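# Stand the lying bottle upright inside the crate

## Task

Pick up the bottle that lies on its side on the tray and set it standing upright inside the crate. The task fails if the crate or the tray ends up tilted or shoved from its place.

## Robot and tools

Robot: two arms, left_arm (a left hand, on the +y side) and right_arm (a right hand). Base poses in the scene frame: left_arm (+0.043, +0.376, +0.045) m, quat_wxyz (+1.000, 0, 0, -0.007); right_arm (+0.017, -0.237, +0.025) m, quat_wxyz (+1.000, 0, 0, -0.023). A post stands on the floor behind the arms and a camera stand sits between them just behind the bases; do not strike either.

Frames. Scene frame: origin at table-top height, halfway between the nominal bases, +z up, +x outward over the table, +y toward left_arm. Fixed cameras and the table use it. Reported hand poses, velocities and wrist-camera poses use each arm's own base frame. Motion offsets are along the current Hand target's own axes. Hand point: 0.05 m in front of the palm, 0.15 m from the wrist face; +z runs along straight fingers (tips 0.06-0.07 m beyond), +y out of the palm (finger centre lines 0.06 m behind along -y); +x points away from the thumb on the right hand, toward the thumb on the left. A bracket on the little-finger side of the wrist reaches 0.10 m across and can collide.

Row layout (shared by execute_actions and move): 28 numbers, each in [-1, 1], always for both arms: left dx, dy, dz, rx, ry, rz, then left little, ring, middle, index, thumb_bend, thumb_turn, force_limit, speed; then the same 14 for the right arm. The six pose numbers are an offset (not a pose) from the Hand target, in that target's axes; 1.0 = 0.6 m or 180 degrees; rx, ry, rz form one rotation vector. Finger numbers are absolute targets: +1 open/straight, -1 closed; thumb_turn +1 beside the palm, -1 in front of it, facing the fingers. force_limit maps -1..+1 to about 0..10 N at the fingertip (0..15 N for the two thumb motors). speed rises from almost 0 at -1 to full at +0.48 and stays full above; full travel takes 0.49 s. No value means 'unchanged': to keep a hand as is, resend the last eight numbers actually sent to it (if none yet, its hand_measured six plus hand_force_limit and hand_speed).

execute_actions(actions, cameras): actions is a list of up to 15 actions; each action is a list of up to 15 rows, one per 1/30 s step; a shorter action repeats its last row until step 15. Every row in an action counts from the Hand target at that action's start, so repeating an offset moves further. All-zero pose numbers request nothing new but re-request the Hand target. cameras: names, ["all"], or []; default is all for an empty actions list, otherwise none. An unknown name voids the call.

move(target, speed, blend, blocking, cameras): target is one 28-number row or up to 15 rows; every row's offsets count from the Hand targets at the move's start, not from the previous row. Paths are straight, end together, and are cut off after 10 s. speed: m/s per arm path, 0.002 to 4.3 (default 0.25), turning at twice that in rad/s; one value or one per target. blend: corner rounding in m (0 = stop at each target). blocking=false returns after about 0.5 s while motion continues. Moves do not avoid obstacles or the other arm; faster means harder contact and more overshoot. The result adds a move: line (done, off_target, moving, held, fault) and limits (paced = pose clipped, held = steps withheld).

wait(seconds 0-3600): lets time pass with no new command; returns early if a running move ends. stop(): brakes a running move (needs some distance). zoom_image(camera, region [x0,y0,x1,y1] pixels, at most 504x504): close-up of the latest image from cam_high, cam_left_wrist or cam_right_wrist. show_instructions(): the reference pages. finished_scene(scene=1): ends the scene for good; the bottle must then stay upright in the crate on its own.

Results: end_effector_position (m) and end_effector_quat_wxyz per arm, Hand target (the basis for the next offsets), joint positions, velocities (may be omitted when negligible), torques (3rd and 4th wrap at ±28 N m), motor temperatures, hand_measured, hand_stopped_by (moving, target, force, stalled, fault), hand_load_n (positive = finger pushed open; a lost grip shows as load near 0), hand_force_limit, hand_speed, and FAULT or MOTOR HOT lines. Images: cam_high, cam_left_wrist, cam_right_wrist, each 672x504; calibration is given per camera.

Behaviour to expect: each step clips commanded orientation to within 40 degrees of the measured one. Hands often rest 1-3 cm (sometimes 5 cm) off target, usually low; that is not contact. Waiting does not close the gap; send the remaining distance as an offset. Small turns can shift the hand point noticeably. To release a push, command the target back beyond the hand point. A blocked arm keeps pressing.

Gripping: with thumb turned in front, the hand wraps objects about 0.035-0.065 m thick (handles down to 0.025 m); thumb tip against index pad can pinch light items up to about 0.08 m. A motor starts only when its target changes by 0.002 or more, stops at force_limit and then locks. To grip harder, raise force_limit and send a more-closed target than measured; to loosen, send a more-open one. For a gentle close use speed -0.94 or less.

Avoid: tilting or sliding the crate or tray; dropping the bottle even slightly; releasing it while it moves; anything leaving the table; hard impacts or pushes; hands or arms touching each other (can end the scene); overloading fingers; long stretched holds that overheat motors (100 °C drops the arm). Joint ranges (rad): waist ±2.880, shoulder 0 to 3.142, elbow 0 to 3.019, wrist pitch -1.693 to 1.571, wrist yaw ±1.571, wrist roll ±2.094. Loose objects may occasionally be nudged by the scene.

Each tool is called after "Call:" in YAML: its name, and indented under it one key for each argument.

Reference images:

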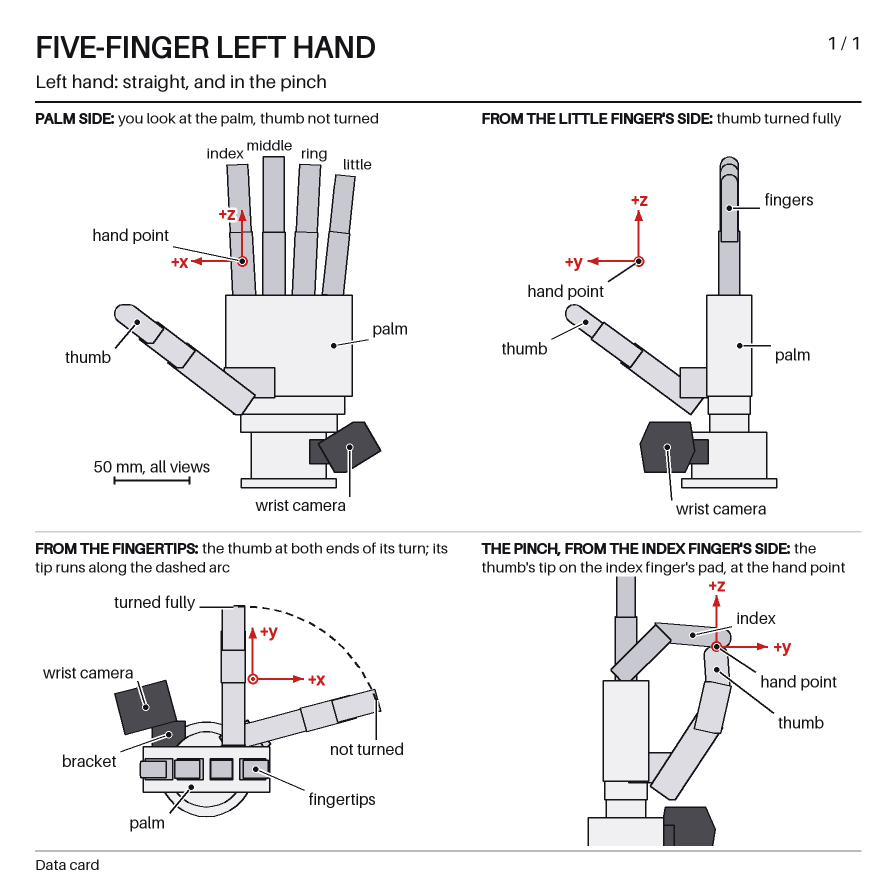

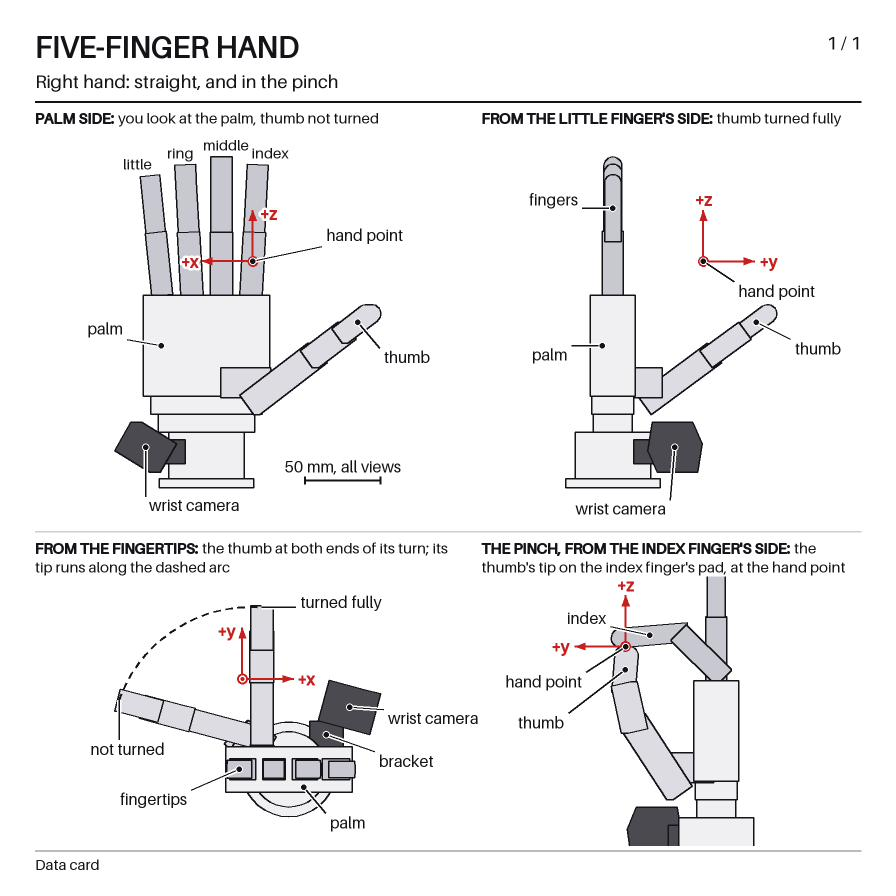

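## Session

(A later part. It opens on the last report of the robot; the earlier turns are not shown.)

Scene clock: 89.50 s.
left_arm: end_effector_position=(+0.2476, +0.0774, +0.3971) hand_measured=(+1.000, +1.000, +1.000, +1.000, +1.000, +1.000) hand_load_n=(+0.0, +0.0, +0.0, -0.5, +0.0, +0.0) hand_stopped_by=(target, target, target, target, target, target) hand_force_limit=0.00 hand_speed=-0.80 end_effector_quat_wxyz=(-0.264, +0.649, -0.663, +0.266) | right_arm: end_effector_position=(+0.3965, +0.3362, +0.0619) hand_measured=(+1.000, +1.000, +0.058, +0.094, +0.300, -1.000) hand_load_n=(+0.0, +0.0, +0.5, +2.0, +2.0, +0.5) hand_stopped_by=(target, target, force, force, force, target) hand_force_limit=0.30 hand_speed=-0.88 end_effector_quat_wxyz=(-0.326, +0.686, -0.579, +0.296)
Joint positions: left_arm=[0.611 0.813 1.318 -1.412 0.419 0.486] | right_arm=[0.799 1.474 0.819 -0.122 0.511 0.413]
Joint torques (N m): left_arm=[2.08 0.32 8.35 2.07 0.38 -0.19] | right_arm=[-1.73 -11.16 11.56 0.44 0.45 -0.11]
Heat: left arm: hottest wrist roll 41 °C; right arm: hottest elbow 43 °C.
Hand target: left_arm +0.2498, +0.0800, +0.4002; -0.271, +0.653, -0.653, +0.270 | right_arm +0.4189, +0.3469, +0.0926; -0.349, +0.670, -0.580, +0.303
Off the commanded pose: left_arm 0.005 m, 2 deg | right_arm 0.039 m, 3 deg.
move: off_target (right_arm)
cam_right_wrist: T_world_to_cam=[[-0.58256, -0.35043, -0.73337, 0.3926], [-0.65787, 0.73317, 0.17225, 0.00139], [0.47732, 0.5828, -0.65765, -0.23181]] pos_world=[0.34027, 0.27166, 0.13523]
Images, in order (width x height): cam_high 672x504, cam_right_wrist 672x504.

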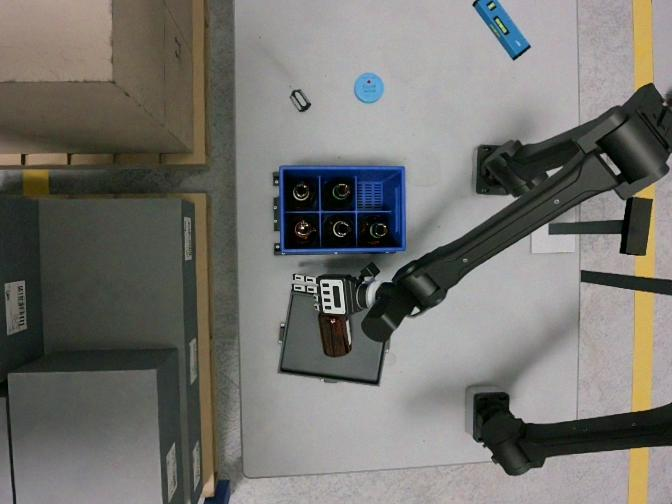

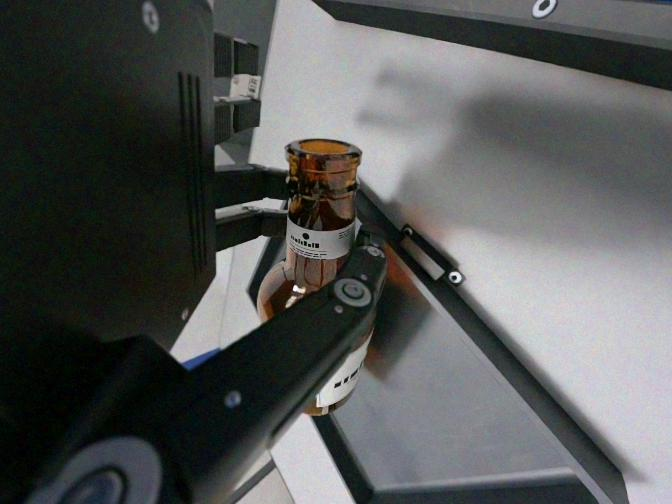

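Call:
move:
  target: [0,0,0,0,0,0,1,1,1,1,1,1,0,-0.8,0,0,0,0,0,0,1,1,-0.45,-0.45,-0.35,-1,0.4,-0.88]
  cameras: []

Scene clock: 91.13 s.
left_arm: end_effector_position=(+0.2476, +0.0774, +0.3971) hand_measured=(+1.000, +1.000, +1.000, +1.000, +1.000, +1.000) hand_load_n=(+0.0, +0.0, +0.0, +0.0, +0.0, +0.0) hand_stopped_by=(target, target, target, target, target, target) hand_force_limit=0.00 hand_speed=-0.80 end_effector_quat_wxyz=(-0.264, +0.649, -0.663, +0.266) | right_arm: end_effector_position=(+0.3964, +0.3356, +0.0620) hand_measured=(+1.000, +1.000, -0.252, +0.074, +0.118, -1.000) hand_load_n=(+0.0, +0.0, +9.0, +0.0, +11.0, +0.0) hand_stopped_by=(target, target, force, force, force, target) hand_force_limit=0.40 hand_speed=-0.88 end_effector_quat_wxyz=(-0.325, +0.686, -0.579, +0.297)
Joint positions: left_arm=[0.611 0.813 1.318 -1.412 0.419 0.486] | right_arm=[0.799 1.473 0.819 -0.124 0.513 0.411]
Joint torques (N m): left_arm=[1.32 -0.79 8.36 2.4 0.49 -0.24] | right_arm=[-1.79 -10.93 11.58 0.46 0.39 -0.08]
Heat: left arm: hottest wrist roll 41 °C; right arm: hottest elbow 43 °C.
Hand target: left_arm +0.2498, +0.0800, +0.4002; -0.271, +0.653, -0.653, +0.270 | right_arm +0.4189, +0.3469, +0.0925; -0.349, +0.670, -0.580, +0.303
Off the commanded pose: left_arm 0.005 m, 2 deg | right_arm 0.040 m, 3 deg.
move: done

Call:
wait:
  seconds: 0.1
  cameras: ["cam_right_wrist"]

Call:
zoom_image:
  camera: "cam_right_wrist"
  region: [200, 120, 480, 400]

Scene clock: 92.50 s.
left_arm: end_effector_position=(+0.2476, +0.0774, +0.3971) hand_measured=(+1.000, +1.000, +1.000, +1.000, +1.000, +1.000) hand_load_n=(+0.0, +0.0, +0.0, +0.0, +0.0, +0.0) hand_stopped_by=(target, target, target, target, target, target) hand_force_limit=0.00 hand_speed=-0.80 end_effector_quat_wxyz=(-0.264, +0.649, -0.663, +0.266) | right_arm: end_effector_position=(+0.3964, +0.3356, +0.0620) hand_measured=(+1.000, +1.000, -0.252, +0.074, +0.118, -1.000) hand_load_n=(+0.0, +0.0, +9.0, +0.0, +11.0, +0.0) hand_stopped_by=(target, target, force, force, force, target) hand_force_limit=0.40 hand_speed=-0.88 end_effector_quat_wxyz=(-0.325, +0.686, -0.579, +0.297)
Joint positions: left_arm=[0.611 0.813 1.318 -1.412 0.419 0.486] | right_arm=[0.799 1.473 0.819 -0.124 0.513 0.411]
Joint torques (N m): left_arm=[2.73 -0.44 8.03 2.44 0.53 -0.26] | right_arm=[-1.9 -10.99 11.56 0.46 0.38 -0.07]
Heat: left arm: hottest wrist roll 41 °C; right arm: hottest elbow 43 °C.
Hand target: left_arm +0.2498, +0.0800, +0.4002; -0.271, +0.653, -0.653, +0.270 | right_arm +0.4189, +0.3469, +0.0925; -0.349, +0.670, -0.580, +0.303
Off the commanded pose: left_arm 0.005 m, 2 deg | right_arm 0.040 m, 3 deg.
wait: 0.10 s; at rest from the start
cam_right_wrist: T_world_to_cam=[[-0.58193, -0.35325, -0.73251, 0.39305], [-0.65838, 0.73339, 0.16935, 0.00207], [0.47739, 0.58082, -0.65935, -0.23059]] pos_world=[0.34017, 0.27126, 0.13553]

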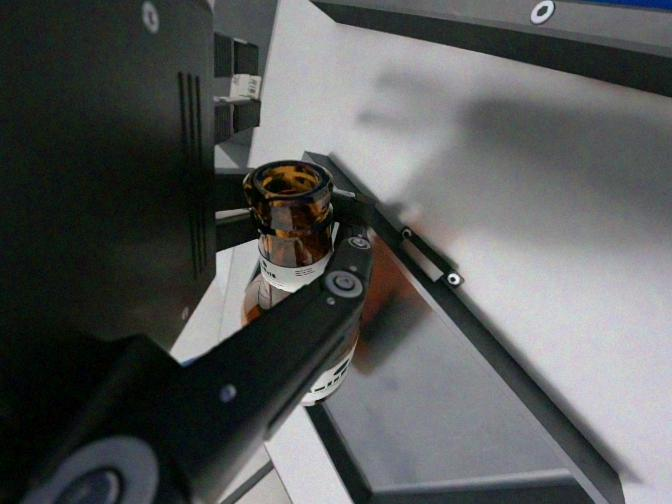

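Scaled by 1.800 from the camera's image (finer frame: 960x720).

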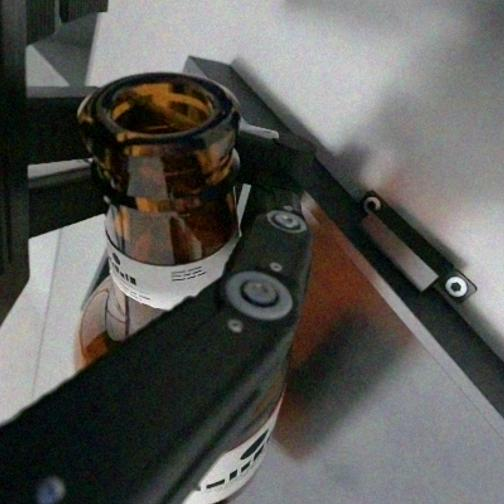

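Call:
wait:
  seconds: 0.1
  cameras: ["cam_high"]

Call:
zoom_image:
  camera: "cam_high"
  region: [270, 280, 400, 390]

Scene clock: 94.53 s.
left_arm: end_effector_position=(+0.2476, +0.0774, +0.3971) hand_measured=(+1.000, +1.000, +1.000, +1.000, +1.000, +1.000) hand_load_n=(+0.0, +0.0, +0.0, +0.0, +0.0, +0.0) hand_stopped_by=(target, target, target, target, target, target) hand_force_limit=0.00 hand_speed=-0.80 end_effector_quat_wxyz=(-0.264, +0.649, -0.663, +0.266) | right_arm: end_effector_position=(+0.3964, +0.3356, +0.0620) hand_measured=(+1.000, +1.000, -0.252, +0.074, +0.118, -1.000) hand_load_n=(+0.0, +0.0, +8.5, +0.0, +10.5, +0.0) hand_stopped_by=(target, target, force, force, force, target) hand_force_limit=0.40 hand_speed=-0.88 end_effector_quat_wxyz=(-0.325, +0.686, -0.579, +0.297)
Joint positions: left_arm=[0.611 0.813 1.318 -1.412 0.419 0.486] | right_arm=[0.799 1.473 0.819 -0.124 0.513 0.411]
Joint torques (N m): left_arm=[2.32 0.32 8.38 2.52 0.53 -0.19] | right_arm=[-1.67 -10.93 11.56 0.44 0.38 -0.08]
Heat: left arm: hottest wrist roll 41 °C; right arm: hottest elbow 44 °C.
Hand target: left_arm +0.2498, +0.0800, +0.4002; -0.271, +0.653, -0.653, +0.270 | right_arm +0.4189, +0.3469, +0.0925; -0.349, +0.670, -0.580, +0.303
Off the commanded pose: left_arm 0.005 m, 2 deg | right_arm 0.040 m, 3 deg.
wait: 0.10 s; at rest from the start

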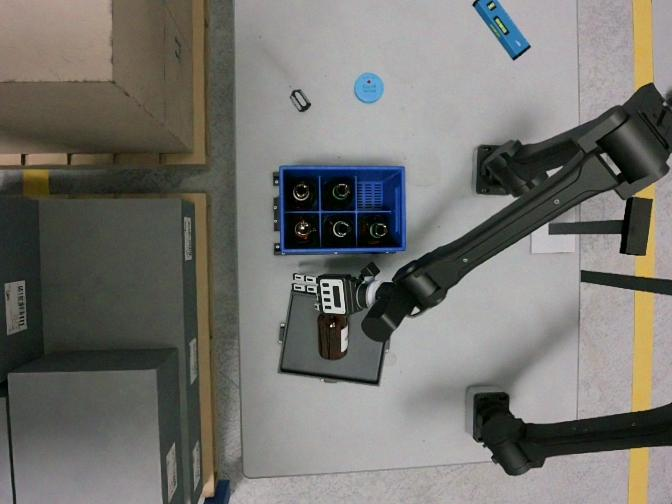

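Scaled by 3.877 from the camera's image (finer frame: 960x720).

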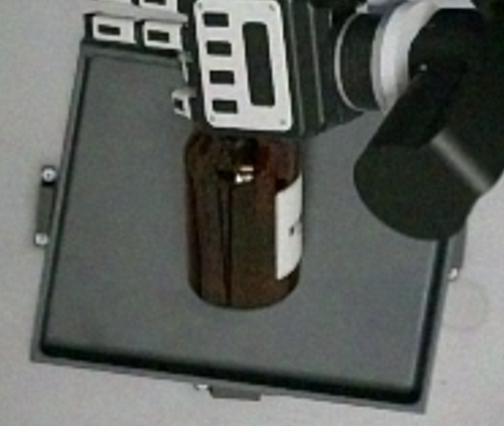

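Call:
move:
  target: [0,0,0,0,0,0,1,1,1,1,1,1,0,-0.8,-0.0095,-0.0882,-0.0992,0.05,0,-0.14,1,1,-0.45,-0.45,-0.35,-1,0.4,-0.88]
  speed: 0.1
  cameras: ["cam_right_wrist","cam_high"]

Call:
zoom_image:
  camera: "cam_high"
  region: [270, 250, 410, 390]

Scene clock: 98.87 s.
left_arm: end_effector_position=(+0.2476, +0.0774, +0.3971) hand_measured=(+1.000, +1.000, +1.000, +1.000, +1.000, +1.000) hand_load_n=(+0.0, +0.0, +0.0, +0.0, +0.0, -0.5) hand_stopped_by=(target, target, target, target, target, target) hand_force_limit=0.00 hand_speed=-0.80 end_effector_quat_wxyz=(-0.264, +0.649, -0.663, +0.266) | right_arm: end_effector_position=(+0.3924, +0.3302, +0.1406) hand_measured=(+1.000, +1.000, -0.252, +0.074, +0.118, -1.000) hand_load_n=(+0.0, +0.0, +8.5, -0.5, +10.5, +0.0) hand_stopped_by=(target, target, force, force, force, target) hand_force_limit=0.40 hand_speed=-0.88 end_effector_quat_wxyz=(-0.303, +0.760, -0.401, +0.412)
Joint positions: left_arm=[0.611 0.813 1.318 -1.412 0.419 0.486] | right_arm=[0.879 1.344 0.859 -0.145 0.627 -0.047]
Joint torques (N m): left_arm=[1.61 0.26 8.32 2.35 0.48 -0.19] | right_arm=[0.79 -9.47 12.36 0.53 0.38 -0.13]
Heat: left arm: hottest wrist roll 41 °C; right arm: hottest elbow 44 °C.
Hand target: left_arm +0.2498, +0.0800, +0.4002; -0.271, +0.653, -0.653, +0.270 | right_arm +0.3998, +0.3500, +0.1699; -0.326, +0.752, -0.395, +0.416
Off the commanded pose: left_arm 0.005 m, 2 deg | right_arm 0.036 m, 3 deg.
move: off_target (right_arm)
cam_right_wrist: T_world_to_cam=[[-0.30869, -0.68918, -0.65554, 0.43929], [-0.81437, 0.54759, -0.19221, 0.16346], [0.49144, 0.47452, -0.73029, -0.1342]] pos_world=[0.33467, 0.27692, 0.22139]
Images, in order (width x height): cam_high 672x504, cam_right_wrist 672x504.

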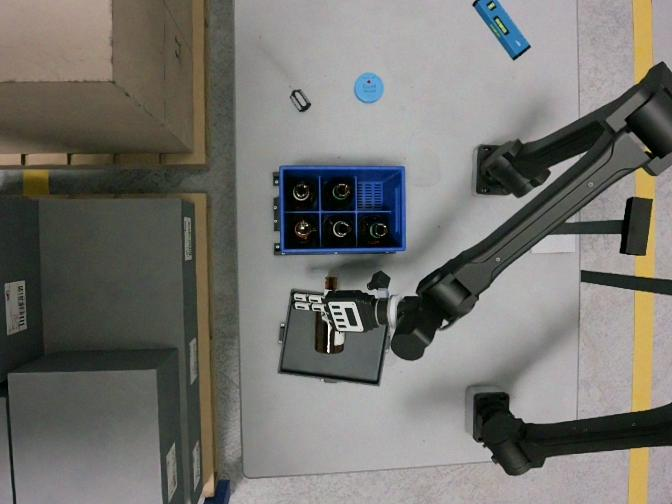

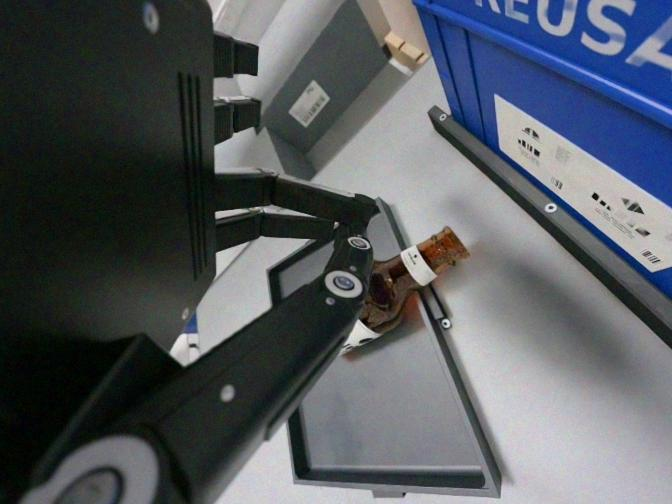

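Scaled by 3.600 from the camera's image (finer frame: 960x720).

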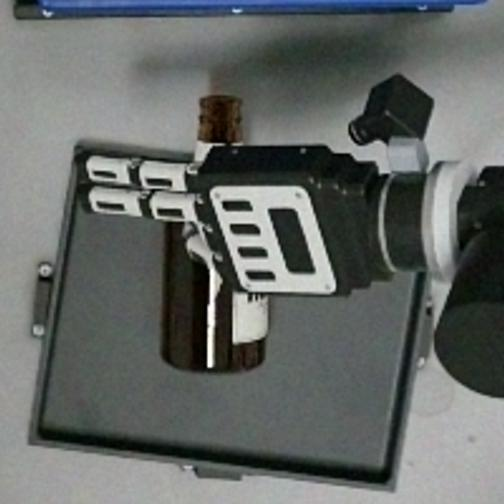

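Call:
move:
  target: [0,0,0,0,0,0,1,1,1,1,1,1,0,-0.8,-0.0047,0.1041,-0.0073,-0.05,0.018,0.153,1,1,0.5,0.5,0.6,-1,0.4,-0.3]
  speed: 0.12
  cameras: ["cam_right_wrist","cam_high"]

Call:
zoom_image:
  camera: "cam_right_wrist"
  region: [240, 80, 520, 360]

Call:
zoom_image:
  camera: "cam_high"
  region: [270, 250, 410, 390]

Scene clock: 103.87 s.
left_arm: end_effector_position=(+0.2476, +0.0774, +0.3971) hand_measured=(+1.000, +1.000, +1.000, +1.000, +1.000, +1.000) hand_load_n=(+0.0, +0.0, +0.0, +0.0, +0.0, +0.0) hand_stopped_by=(target, target, target, target, target, target) hand_force_limit=0.00 hand_speed=-0.80 end_effector_quat_wxyz=(-0.264, +0.649, -0.663, +0.266) | right_arm: end_effector_position=(+0.3740, +0.3319, +0.1235) hand_measured=(+1.000, +1.000, +0.500, +0.500, +0.600, -1.000) hand_load_n=(+0.0, -0.5, +0.0, +0.0, +0.0, +0.0) hand_stopped_by=(target, target, target, target, target, target) hand_force_limit=0.40 hand_speed=-0.30 end_effector_quat_wxyz=(-0.351, +0.652, -0.593, +0.316)
Joint positions: left_arm=[0.611 0.813 1.318 -1.412 0.419 0.486] | right_arm=[0.859 1.314 0.815 -0.244 0.61 0.49]
Joint torques (N m): left_arm=[1.49 -0.62 8.16 2.33 0.55 -0.24] | right_arm=[-1.96 -9 7.36 0.39 0.26 0.12]
Heat: left arm: hottest wrist roll 41 °C; right arm: hottest elbow 44 °C.
Hand target: left_arm +0.2498, +0.0800, +0.4002; -0.271, +0.653, -0.653, +0.270 | right_arm +0.3749, +0.3220, +0.1197; -0.345, +0.647, -0.602, +0.316
Off the commanded pose: left_arm 0.005 m, 2 deg | right_arm 0.011 m, 1 deg.
move: off_target (right_arm)
cam_right_wrist: T_world_to_cam=[[-0.55011, -0.28674, -0.78432, 0.39615], [-0.62618, 0.76304, 0.16023, -0.04112], [0.55252, 0.57927, -0.5993, -0.21223]] pos_world=[0.30944, 0.2679, 0.1901]
Images, in order (width x height): cam_high 672x504, cam_right_wrist 672x504.

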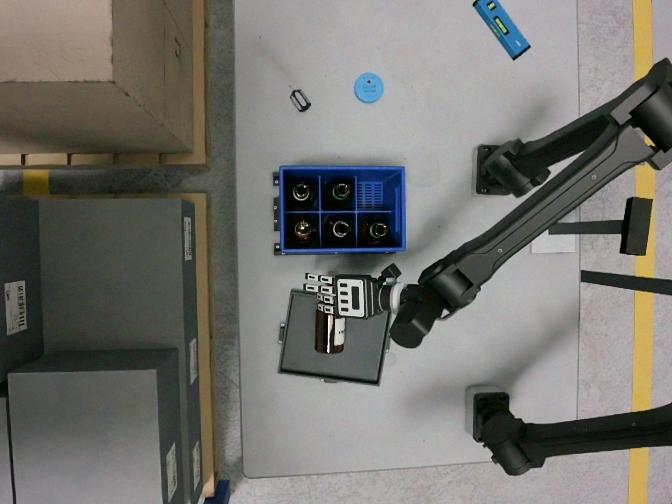

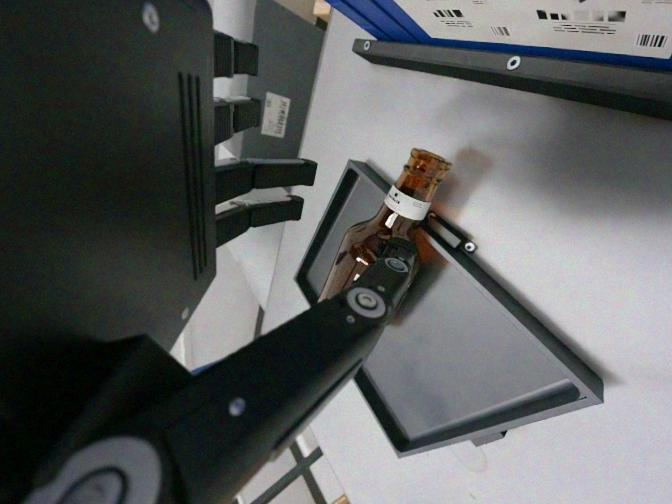

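Scaled by 1.800 from the camera's image (finer frame: 960x720).

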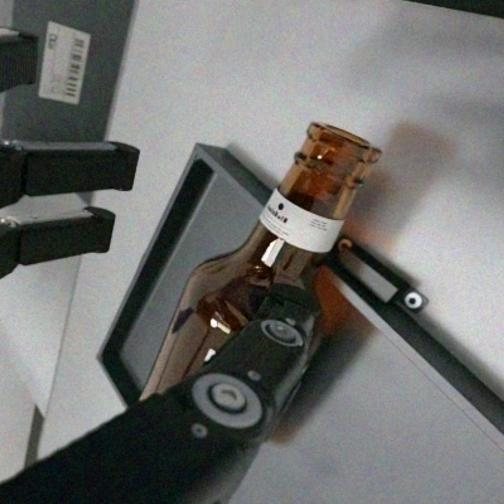

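Scaled by 3.600 from the camera's image (finer frame: 960x720).

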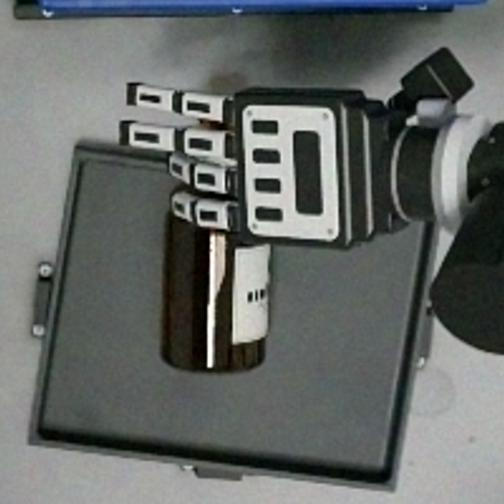

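Call:
move:
  target: [0,0,0,0,0,0,1,1,1,1,1,1,0,-0.8,0.0172,0.0595,0.046,0,0.046,0.031,1,1,0.5,0.5,0.6,-1,0.4,-0.3]
  speed: 0.1
  cameras: ["cam_right_wrist","cam_high"]

Call:
zoom_image:
  camera: "cam_right_wrist"
  region: [240, 80, 520, 360]

Call:
zoom_image:
  camera: "cam_high"
  region: [270, 240, 410, 380]

Scene clock: 107.27 s.
left_arm: end_effector_position=(+0.2476, +0.0774, +0.3971) hand_measured=(+1.000, +1.000, +1.000, +1.000, +1.000, +1.000) hand_load_n=(+0.0, +0.0, +0.0, -0.5, +0.0, +0.0) hand_stopped_by=(target, target, target, target, target, target) hand_force_limit=0.00 hand_speed=-0.80 end_effector_quat_wxyz=(-0.264, +0.649, -0.663, +0.266) | right_arm: end_effector_position=(+0.3840, +0.3126, +0.0846) hand_measured=(+1.000, +1.000, +0.500, +0.500, +0.600, -1.000) hand_load_n=(+0.0, +0.0, +0.0, +0.0, +0.0, +0.0) hand_stopped_by=(target, target, target, target, target, target) hand_force_limit=0.40 hand_speed=-0.30 end_effector_quat_wxyz=(+0.322, -0.589, +0.656, -0.346)
Joint positions: left_arm=[0.611 0.813 1.318 -1.412 0.419 0.486] | right_arm=[0.859 1.399 0.792 -0.244 0.743 0.675]
Joint torques (N m): left_arm=[1.49 -0.56 8.31 2.29 0.51 -0.21] | right_arm=[0.03 -7.77 6.91 0.49 0.54 0.12]
Heat: left arm: hottest wrist roll 41 °C; right arm: hottest elbow 44 °C.
Hand target: left_arm +0.2498, +0.0800, +0.4002; -0.271, +0.653, -0.653, +0.270 | right_arm +0.3784, +0.3123, +0.0747; +0.316, -0.593, +0.656, -0.345
Off the commanded pose: left_arm 0.005 m, 2 deg | right_arm 0.012 m, 1 deg.
move: off_target (right_arm)
cam_right_wrist: T_world_to_cam=[[-0.59388, -0.16607, -0.78722, 0.34499], [-0.46645, 0.86831, 0.16872, -0.10896], [0.65553, 0.4674, -0.59314, -0.23493]] pos_world=[0.30806, 0.26171, 0.15062]
Images, in order (width x height): cam_high 672x504, cam_right_wrist 672x504.

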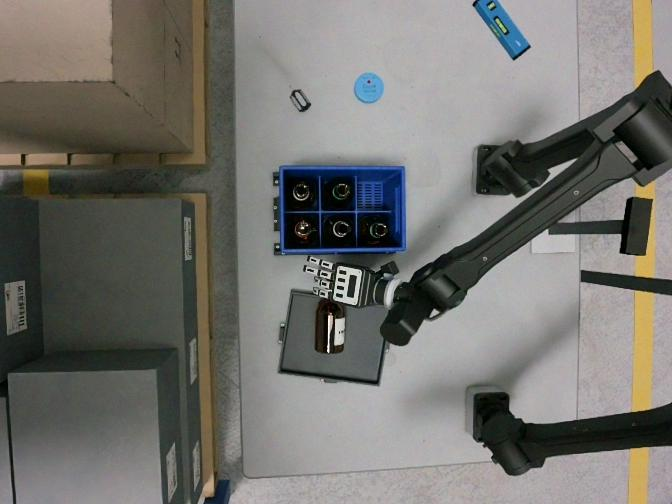

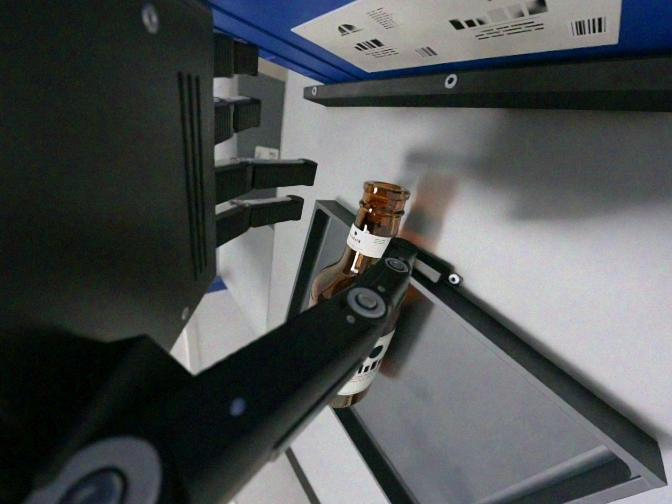

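Scaled by 1.800 from the camera's image (finer frame: 960x720).

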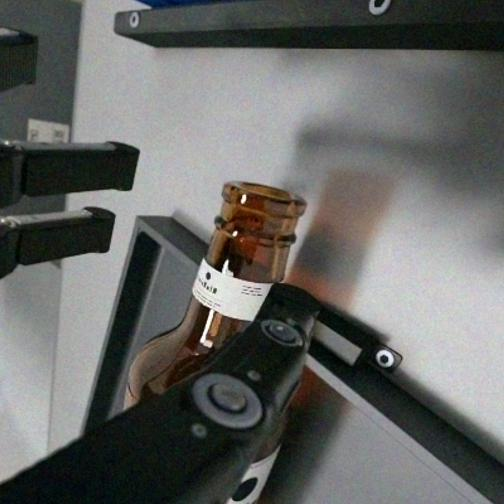

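Scaled by 3.600 from the camera's image (finer frame: 960x720).

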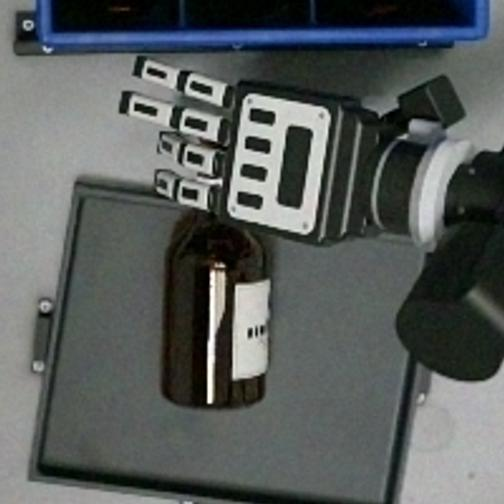

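Call:
move:
  target: [0,0,0,0,0,0,1,1,1,1,1,1,0,-0.8,-0.0058,0.0518,0.0337,0,0,0,1,1,0.5,0.5,0.6,-1,0.4,-0.3]
  speed: 0.06
  cameras: ["cam_right_wrist"]

Call:
zoom_image:
  camera: "cam_right_wrist"
  region: [240, 80, 520, 360]

Scene clock: 113.07 s.
left_arm: end_effector_position=(+0.2476, +0.0774, +0.3971) hand_measured=(+1.000, +1.000, +1.000, +1.000, +1.000, +1.000) hand_load_n=(+0.0, +0.0, +0.0, +0.0, +0.0, +0.0) hand_stopped_by=(target, target, target, target, target, target) hand_force_limit=0.00 hand_speed=-0.80 end_effector_quat_wxyz=(-0.264, +0.649, -0.663, +0.266) | right_arm: end_effector_position=(+0.3847, +0.3125, +0.0458) hand_measured=(+1.000, +1.000, +0.500, +0.500, +0.600, -1.000) hand_load_n=(+0.0, +0.0, +0.0, +0.0, +0.0, +0.0) hand_stopped_by=(target, target, target, target, target, target) hand_force_limit=0.40 hand_speed=-0.30 end_effector_quat_wxyz=(+0.316, -0.589, +0.658, -0.347)
Joint positions: left_arm=[0.611 0.813 1.318 -1.412 0.419 0.486] | right_arm=[0.859 1.481 0.756 -0.143 0.747 0.683]
Joint torques (N m): left_arm=[1.55 -0.15 8.08 2.32 0.51 -0.27] | right_arm=[0.62 -8.29 6.19 0.77 0.55 0.1]
Heat: left arm: hottest wrist roll 41 °C; right arm: hottest elbow 44 °C.
Hand target: left_arm +0.2498, +0.0800, +0.4002; -0.271, +0.653, -0.653, +0.270 | right_arm +0.3779, +0.3158, +0.0375; +0.315, -0.593, +0.656, -0.345
Off the commanded pose: left_arm 0.005 m, 2 deg | right_arm 0.011 m, 1 deg.
move: off_target (right_arm)
cam_right_wrist: T_world_to_cam=[[-0.60129, -0.16781, -0.78121, 0.31798], [-0.45868, 0.87305, 0.1655, -0.1063], [0.65426, 0.45784, -0.60193, -0.25451]] pos_world=[0.30896, 0.26269, 0.1128]

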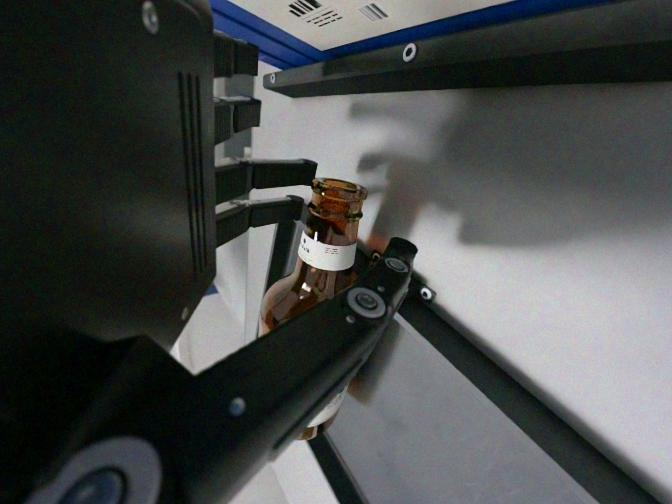

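Scaled by 1.800 from the camera's image (finer frame: 960x720).

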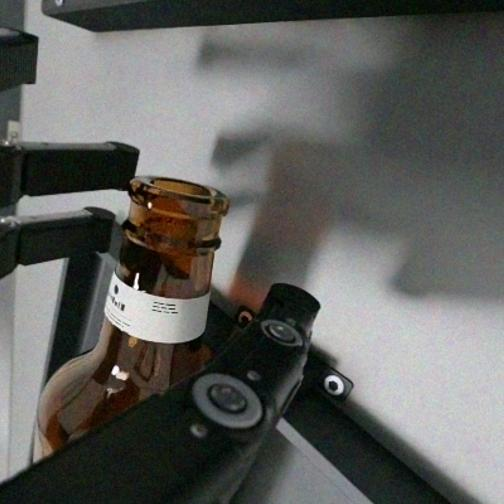

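Call:
move:
  target: [0,0,0,0,0,0,1,1,1,1,1,1,0,-0.8,-0.0042,0.0307,0.0158,0,0,0,1,1,0.5,0.5,0.6,-1,0.4,-0.3]
  speed: 0.05
  cameras: ["cam_right_wrist","cam_high"]

Call:
zoom_image:
  camera: "cam_right_wrist"
  region: [200, 120, 480, 400]

Call:
zoom_image:
  camera: "cam_high"
  region: [270, 240, 410, 380]

Scene clock: 114.97 s.
left_arm: end_effector_position=(+0.2476, +0.0774, +0.3971) hand_measured=(+1.000, +1.000, +1.000, +1.000, +1.000, +1.000) hand_load_n=(+0.0, +0.0, +0.0, +0.0, +0.0, +0.0) hand_stopped_by=(target, target, target, target, target, target) hand_force_limit=0.00 hand_speed=-0.80 end_effector_quat_wxyz=(-0.264, +0.649, -0.663, +0.266) | right_arm: end_effector_position=(+0.3828, +0.3155, +0.0249) hand_measured=(+1.000, +1.000, +0.500, +0.500, +0.600, -1.000) hand_load_n=(+0.0, +0.0, +0.0, +0.0, +0.0, +0.0) hand_stopped_by=(target, target, target, target, target, target) hand_force_limit=0.40 hand_speed=-0.30 end_effector_quat_wxyz=(+0.316, -0.589, +0.658, -0.347)
Joint positions: left_arm=[0.611 0.813 1.318 -1.412 0.419 0.486] | right_arm=[0.868 1.53 0.739 -0.084 0.753 0.693]
Joint torques (N m): left_arm=[1.85 -0.56 8.29 2.21 0.48 -0.25] | right_arm=[0.5 -8.64 5.87 0.9 0.56 0.1]
Heat: left arm: hottest wrist roll 41 °C; right arm: hottest elbow 44 °C.
Hand target: left_arm +0.2498, +0.0800, +0.4002; -0.271, +0.653, -0.653, +0.270 | right_arm +0.3757, +0.3189, +0.0171; +0.316, -0.593, +0.656, -0.345
Off the commanded pose: left_arm 0.005 m, 2 deg | right_arm 0.011 m, 1 deg.
move: off_target (right_arm)
cam_right_wrist: T_world_to_cam=[[-0.60152, -0.16781, -0.78103, 0.30107], [-0.45825, 0.87332, 0.16529, -0.10651], [0.65436, 0.45733, -0.60222, -0.26709]] pos_world=[0.30706, 0.26569, 0.0919]
Images, in order (width x height): cam_high 672x504, cam_right_wrist 672x504.

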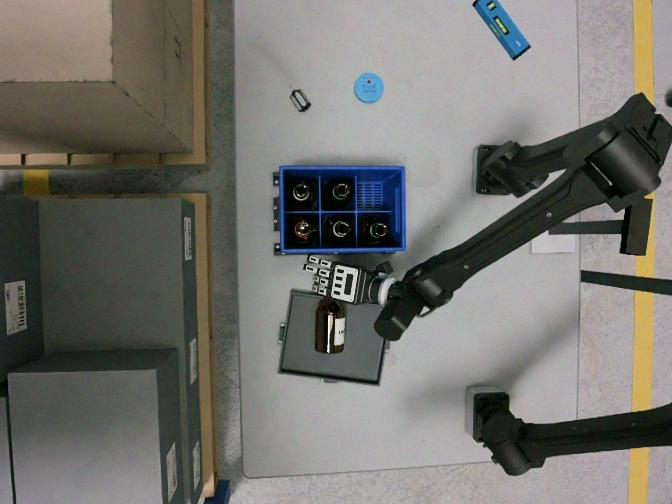

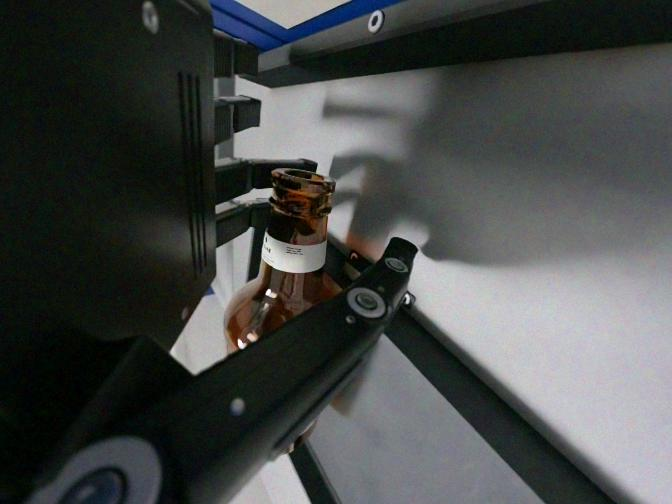

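Scaled by 1.800 from the camera's image (finer frame: 960x720).

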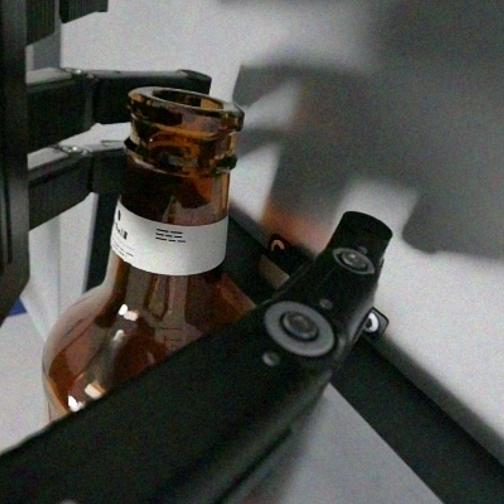

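Scaled by 3.600 from the camera's image (finer frame: 960x720).

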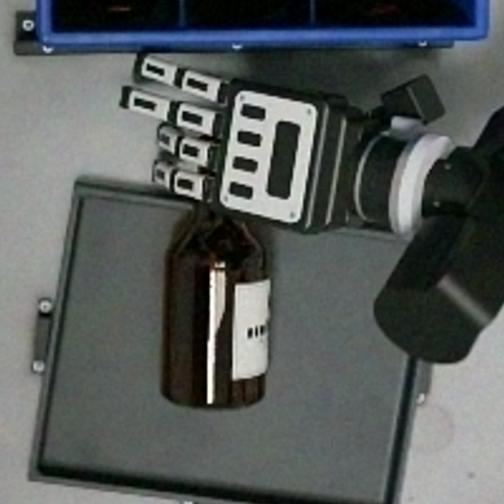

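Call:
move:
  target: [0,0,0,0,0,0,1,1,1,1,1,1,0,-0.8,0,0,0,0,0,0,1,1,-0.1,-0.15,0.35,-1,-0.6,-0.88]
  cameras: ["cam_right_wrist"]

Call:
zoom_image:
  camera: "cam_right_wrist"
  region: [200, 120, 480, 400]

Scene clock: 117.53 s.
left_arm: end_effector_position=(+0.2476, +0.0774, +0.3971) hand_measured=(+1.000, +1.000, +1.000, +1.000, +1.000, +1.000) hand_load_n=(+0.0, +0.0, +0.0, +0.0, +0.0, +0.0) hand_stopped_by=(target, target, target, target, target, target) hand_force_limit=0.00 hand_speed=-0.80 end_effector_quat_wxyz=(-0.264, +0.649, -0.663, +0.266) | right_arm: end_effector_position=(+0.3830, +0.3153, +0.0250) hand_measured=(+1.000, +1.000, -0.100, -0.150, +0.350, -1.000) hand_load_n=(+0.0, +0.0, +0.0, +0.5, +0.0, +0.0) hand_stopped_by=(target, target, target, target, target, target) hand_force_limit=-0.60 hand_speed=-0.88 end_effector_quat_wxyz=(+0.316, -0.589, +0.658, -0.348)
Joint positions: left_arm=[0.611 0.813 1.318 -1.412 0.419 0.486] | right_arm=[0.868 1.53 0.739 -0.084 0.754 0.693]
Joint torques (N m): left_arm=[2.14 0.15 8.27 2.44 0.5 -0.24] | right_arm=[0.5 -8.59 5.85 0.88 0.53 0.11]
Heat: left arm: hottest wrist roll 41 °C; right arm: hottest elbow 44 °C.
Hand target: left_arm +0.2498, +0.0800, +0.4002; -0.271, +0.653, -0.653, +0.270 | right_arm +0.3757, +0.3188, +0.0170; +0.315, -0.593, +0.656, -0.345
Off the commanded pose: left_arm 0.005 m, 2 deg | right_arm 0.011 m, 1 deg.
move: done
cam_right_wrist: T_world_to_cam=[[-0.60109, -0.1674, -0.78145, 0.30093], [-0.45751, 0.87381, 0.16473, -0.10677], [0.65527, 0.45654, -0.60183, -0.26726]] pos_world=[0.30716, 0.26569, 0.0919]

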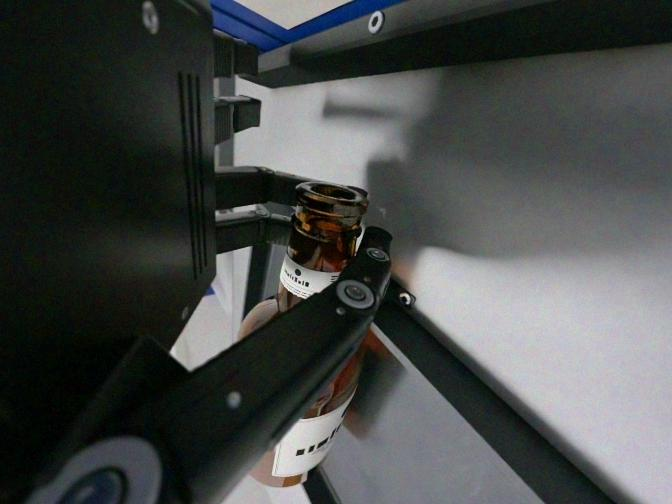

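Scaled by 1.800 from the camera's image (finer frame: 960x720).

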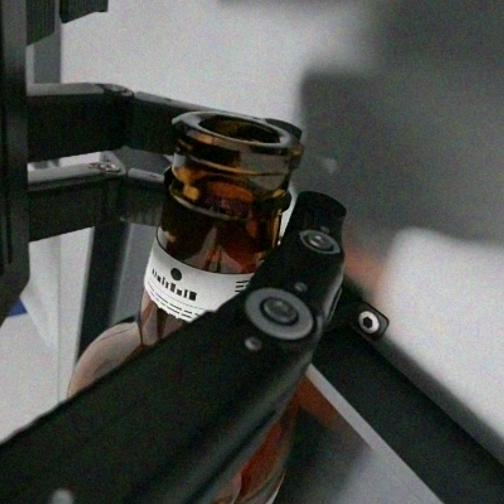

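Call:
move:
  target: [0,0,0,0,0,0,1,1,1,1,1,1,0,-0.8,0,0,0,0,0,0,1,1,-0.3,-0.3,-0.3,-1,-0.3,-0.88]
  cameras: ["cam_right_wrist"]

Call:
zoom_image:
  camera: "cam_right_wrist"
  region: [200, 120, 480, 400]

Scene clock: 120.27 s.
left_arm: end_effector_position=(+0.2476, +0.0774, +0.3971) hand_measured=(+1.000, +1.000, +1.000, +1.000, +1.000, +1.000) hand_load_n=(+0.0, +0.0, +0.0, +0.0, +0.0, +0.0) hand_stopped_by=(target, target, target, target, target, target) hand_force_limit=0.00 hand_speed=-0.80 end_effector_quat_wxyz=(-0.264, +0.649, -0.663, +0.266) | right_arm: end_effector_position=(+0.3827, +0.3150, +0.0232) hand_measured=(+1.000, +1.000, -0.276, -0.300, +0.252, -1.000) hand_load_n=(+0.0, +0.0, +5.5, +1.0, +5.5, +0.0) hand_stopped_by=(target, target, force, target, force, target) hand_force_limit=-0.30 hand_speed=-0.88 end_effector_quat_wxyz=(+0.314, -0.589, +0.658, -0.348)
Joint positions: left_arm=[0.611 0.813 1.318 -1.412 0.419 0.486] | right_arm=[0.868 1.534 0.739 -0.084 0.754 0.693]
Joint torques (N m): left_arm=[1.55 0.03 8.21 2.15 0.5 -0.24] | right_arm=[0.56 -8.82 5.85 0.81 0.5 0.11]
Heat: left arm: hottest wrist roll 41 °C; right arm: hottest elbow 44 °C.
Hand target: left_arm +0.2498, +0.0800, +0.4002; -0.271, +0.653, -0.653, +0.270 | right_arm +0.3757, +0.3189, +0.0171; +0.316, -0.592, +0.656, -0.345
Off the commanded pose: left_arm 0.005 m, 2 deg | right_arm 0.010 m, 1 deg.
move: done
cam_right_wrist: T_world_to_cam=[[-0.60304, -0.16974, -0.77945, 0.30079], [-0.45711, 0.8743, 0.16326, -0.10662], [0.65375, 0.45474, -0.60482, -0.26678]] pos_world=[0.30706, 0.26559, 0.0905]

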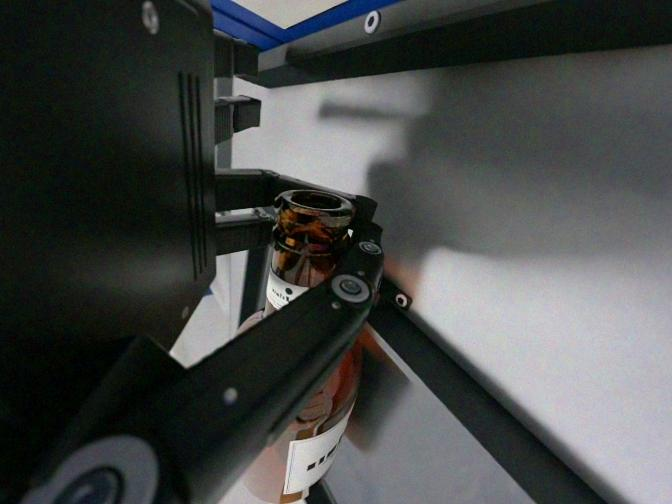

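Scaled by 1.800 from the camera's image (finer frame: 960x720).

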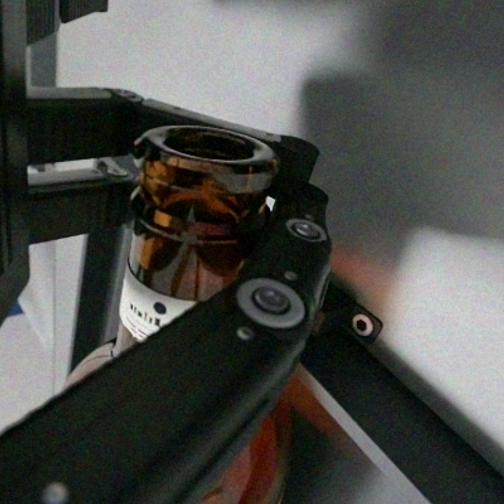

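Call:
move:
  target:
    - [0,0,0,0,0,0,1,1,1,1,1,1,0,-0.8,0,0,0,0,0,0,1,1,-0.3,-0.3,0.45,-1,-0.3,-0.8]
    - [0,0,0,0,0,0,1,1,1,1,1,1,0,-0.8,0,0,0.001,0,0,0,1,1,-0.7,-0.7,0.45,-1,0.0,-0.88]
  cameras: ["cam_right_wrist"]

Call:
zoom_image:
  camera: "cam_right_wrist"
  region: [200, 120, 480, 400]

Scene clock: 123.63 s.
left_arm: end_effector_position=(+0.2476, +0.0774, +0.3971) hand_measured=(+1.000, +1.000, +1.000, +1.000, +1.000, +1.000) hand_load_n=(+0.0, +0.0, +0.0, +0.0, +0.0, +0.0) hand_stopped_by=(target, target, target, target, target, target) hand_force_limit=0.00 hand_speed=-0.80 end_effector_quat_wxyz=(-0.264, +0.649, -0.663, +0.266) | right_arm: end_effector_position=(+0.3817, +0.3143, +0.0217) hand_measured=(+1.000, +1.000, -0.496, -0.700, +0.452, -1.000) hand_load_n=(+0.0, +0.0, +4.5, +1.0, +4.0, +0.0) hand_stopped_by=(target, target, force, target, target, target) hand_force_limit=0.00 hand_speed=-0.88 end_effector_quat_wxyz=(+0.312, -0.590, +0.658, -0.348)
Joint positions: left_arm=[0.611 0.813 1.318 -1.412 0.419 0.486] | right_arm=[0.868 1.535 0.737 -0.084 0.754 0.693]
Joint torques (N m): left_arm=[2.14 -1.03 8.21 2.63 0.5 -0.29] | right_arm=[0.67 -8.94 5.97 0.92 0.48 0.09]
Heat: left arm: hottest wrist roll 41 °C; right arm: hottest elbow 44 °C.
Hand target: left_arm +0.2498, +0.0800, +0.4002; -0.271, +0.653, -0.653, +0.270 | right_arm +0.3761, +0.3187, +0.0166; +0.315, -0.593, +0.656, -0.345
Off the commanded pose: left_arm 0.005 m, 2 deg | right_arm 0.009 m, 1 deg.
move: done
cam_right_wrist: T_world_to_cam=[[-0.60482, -0.17195, -0.77757, 0.30021], [-0.45724, 0.87441, 0.16229, -0.10608], [0.65201, 0.4537, -0.60749, -0.26561]] pos_world=[0.30626, 0.26488, 0.08929]

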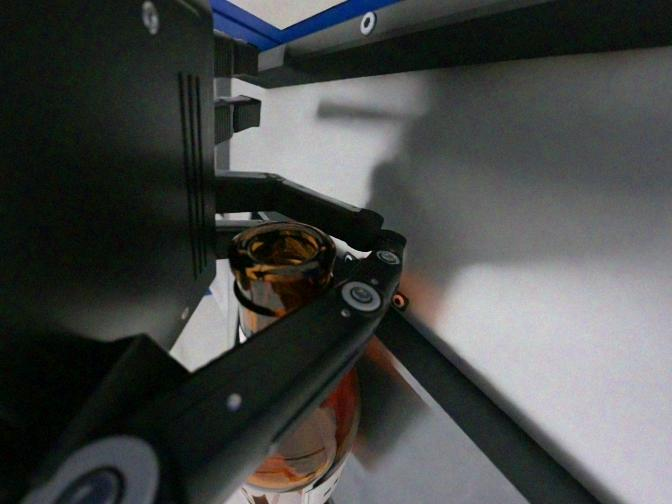

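Scaled by 1.800 from the camera's image (finer frame: 960x720).

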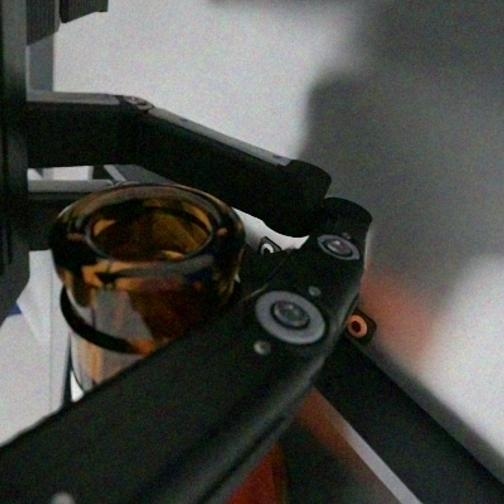

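Call:
move:
  target:
    - [0,0,0,0,0,0,1,1,1,1,1,1,0,-0.8,0,0,0,0,0,0,1,1,-0.1,-0.1,0.6,-1,0.4,-0.7]
    - [0,0,0,0,0,0,1,1,1,1,1,1,0,-0.8,0,0,0.001,0,0,0,1,1,0.55,0.55,0.6,-1,0.4,-0.7]
  cameras: ["cam_right_wrist"]

Call:
zoom_image:
  camera: "cam_right_wrist"
  region: [200, 120, 480, 400]

Scene clock: 128.27 s.
left_arm: end_effector_position=(+0.2476, +0.0774, +0.3971) hand_measured=(+1.000, +1.000, +1.000, +1.000, +1.000, +1.000) hand_load_n=(+0.0, +0.0, +0.0, +0.0, +0.0, +0.0) hand_stopped_by=(target, target, target, target, target, target) hand_force_limit=0.00 hand_speed=-0.80 end_effector_quat_wxyz=(-0.264, +0.649, -0.663, +0.266) | right_arm: end_effector_position=(+0.3823, +0.3150, +0.0223) hand_measured=(+1.000, +1.000, +0.550, +0.550, +0.600, -1.000) hand_load_n=(+0.0, +0.0, +0.0, +0.0, +0.0, +0.0) hand_stopped_by=(target, target, target, target, target, target) hand_force_limit=0.40 hand_speed=-0.70 end_effector_quat_wxyz=(+0.314, -0.590, +0.658, -0.348)
Joint positions: left_arm=[0.611 0.813 1.318 -1.412 0.419 0.486] | right_arm=[0.868 1.535 0.737 -0.079 0.754 0.693]
Joint torques (N m): left_arm=[2.37 -0.73 8.27 2.29 0.57 -0.2] | right_arm=[0.56 -8.88 6 0.83 0.46 0.07]
Heat: left arm: hottest wrist roll 41 °C; right arm: hottest elbow 44 °C.
Hand target: left_arm +0.2498, +0.0800, +0.4002; -0.271, +0.653, -0.653, +0.270 | right_arm +0.3766, +0.3187, +0.0163; +0.316, -0.593, +0.656, -0.344
Off the commanded pose: left_arm 0.005 m, 2 deg | right_arm 0.009 m, 1 deg.
move: done
cam_right_wrist: T_world_to_cam=[[-0.60265, -0.16953, -0.77979, 0.29959], [-0.45775, 0.87387, 0.16379, -0.1062], [0.65367, 0.45565, -0.60424, -0.2673]] pos_world=[0.30666, 0.26539, 0.0895]

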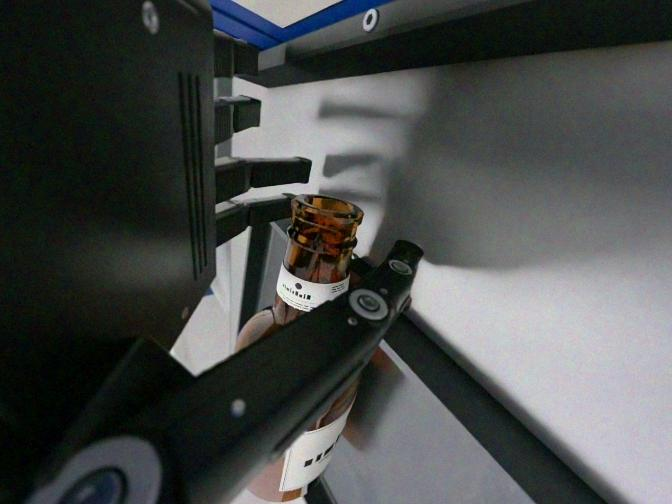

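Scaled by 1.800 from the camera's image (finer frame: 960x720).

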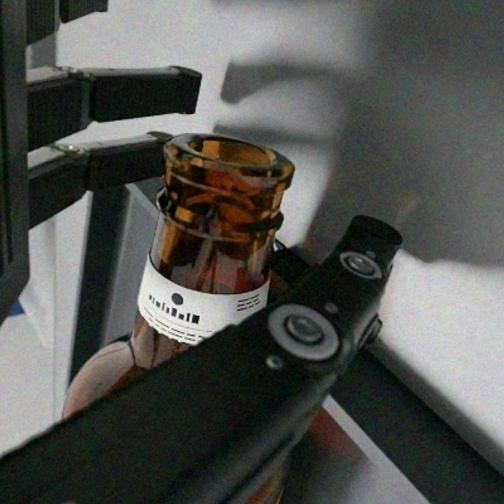

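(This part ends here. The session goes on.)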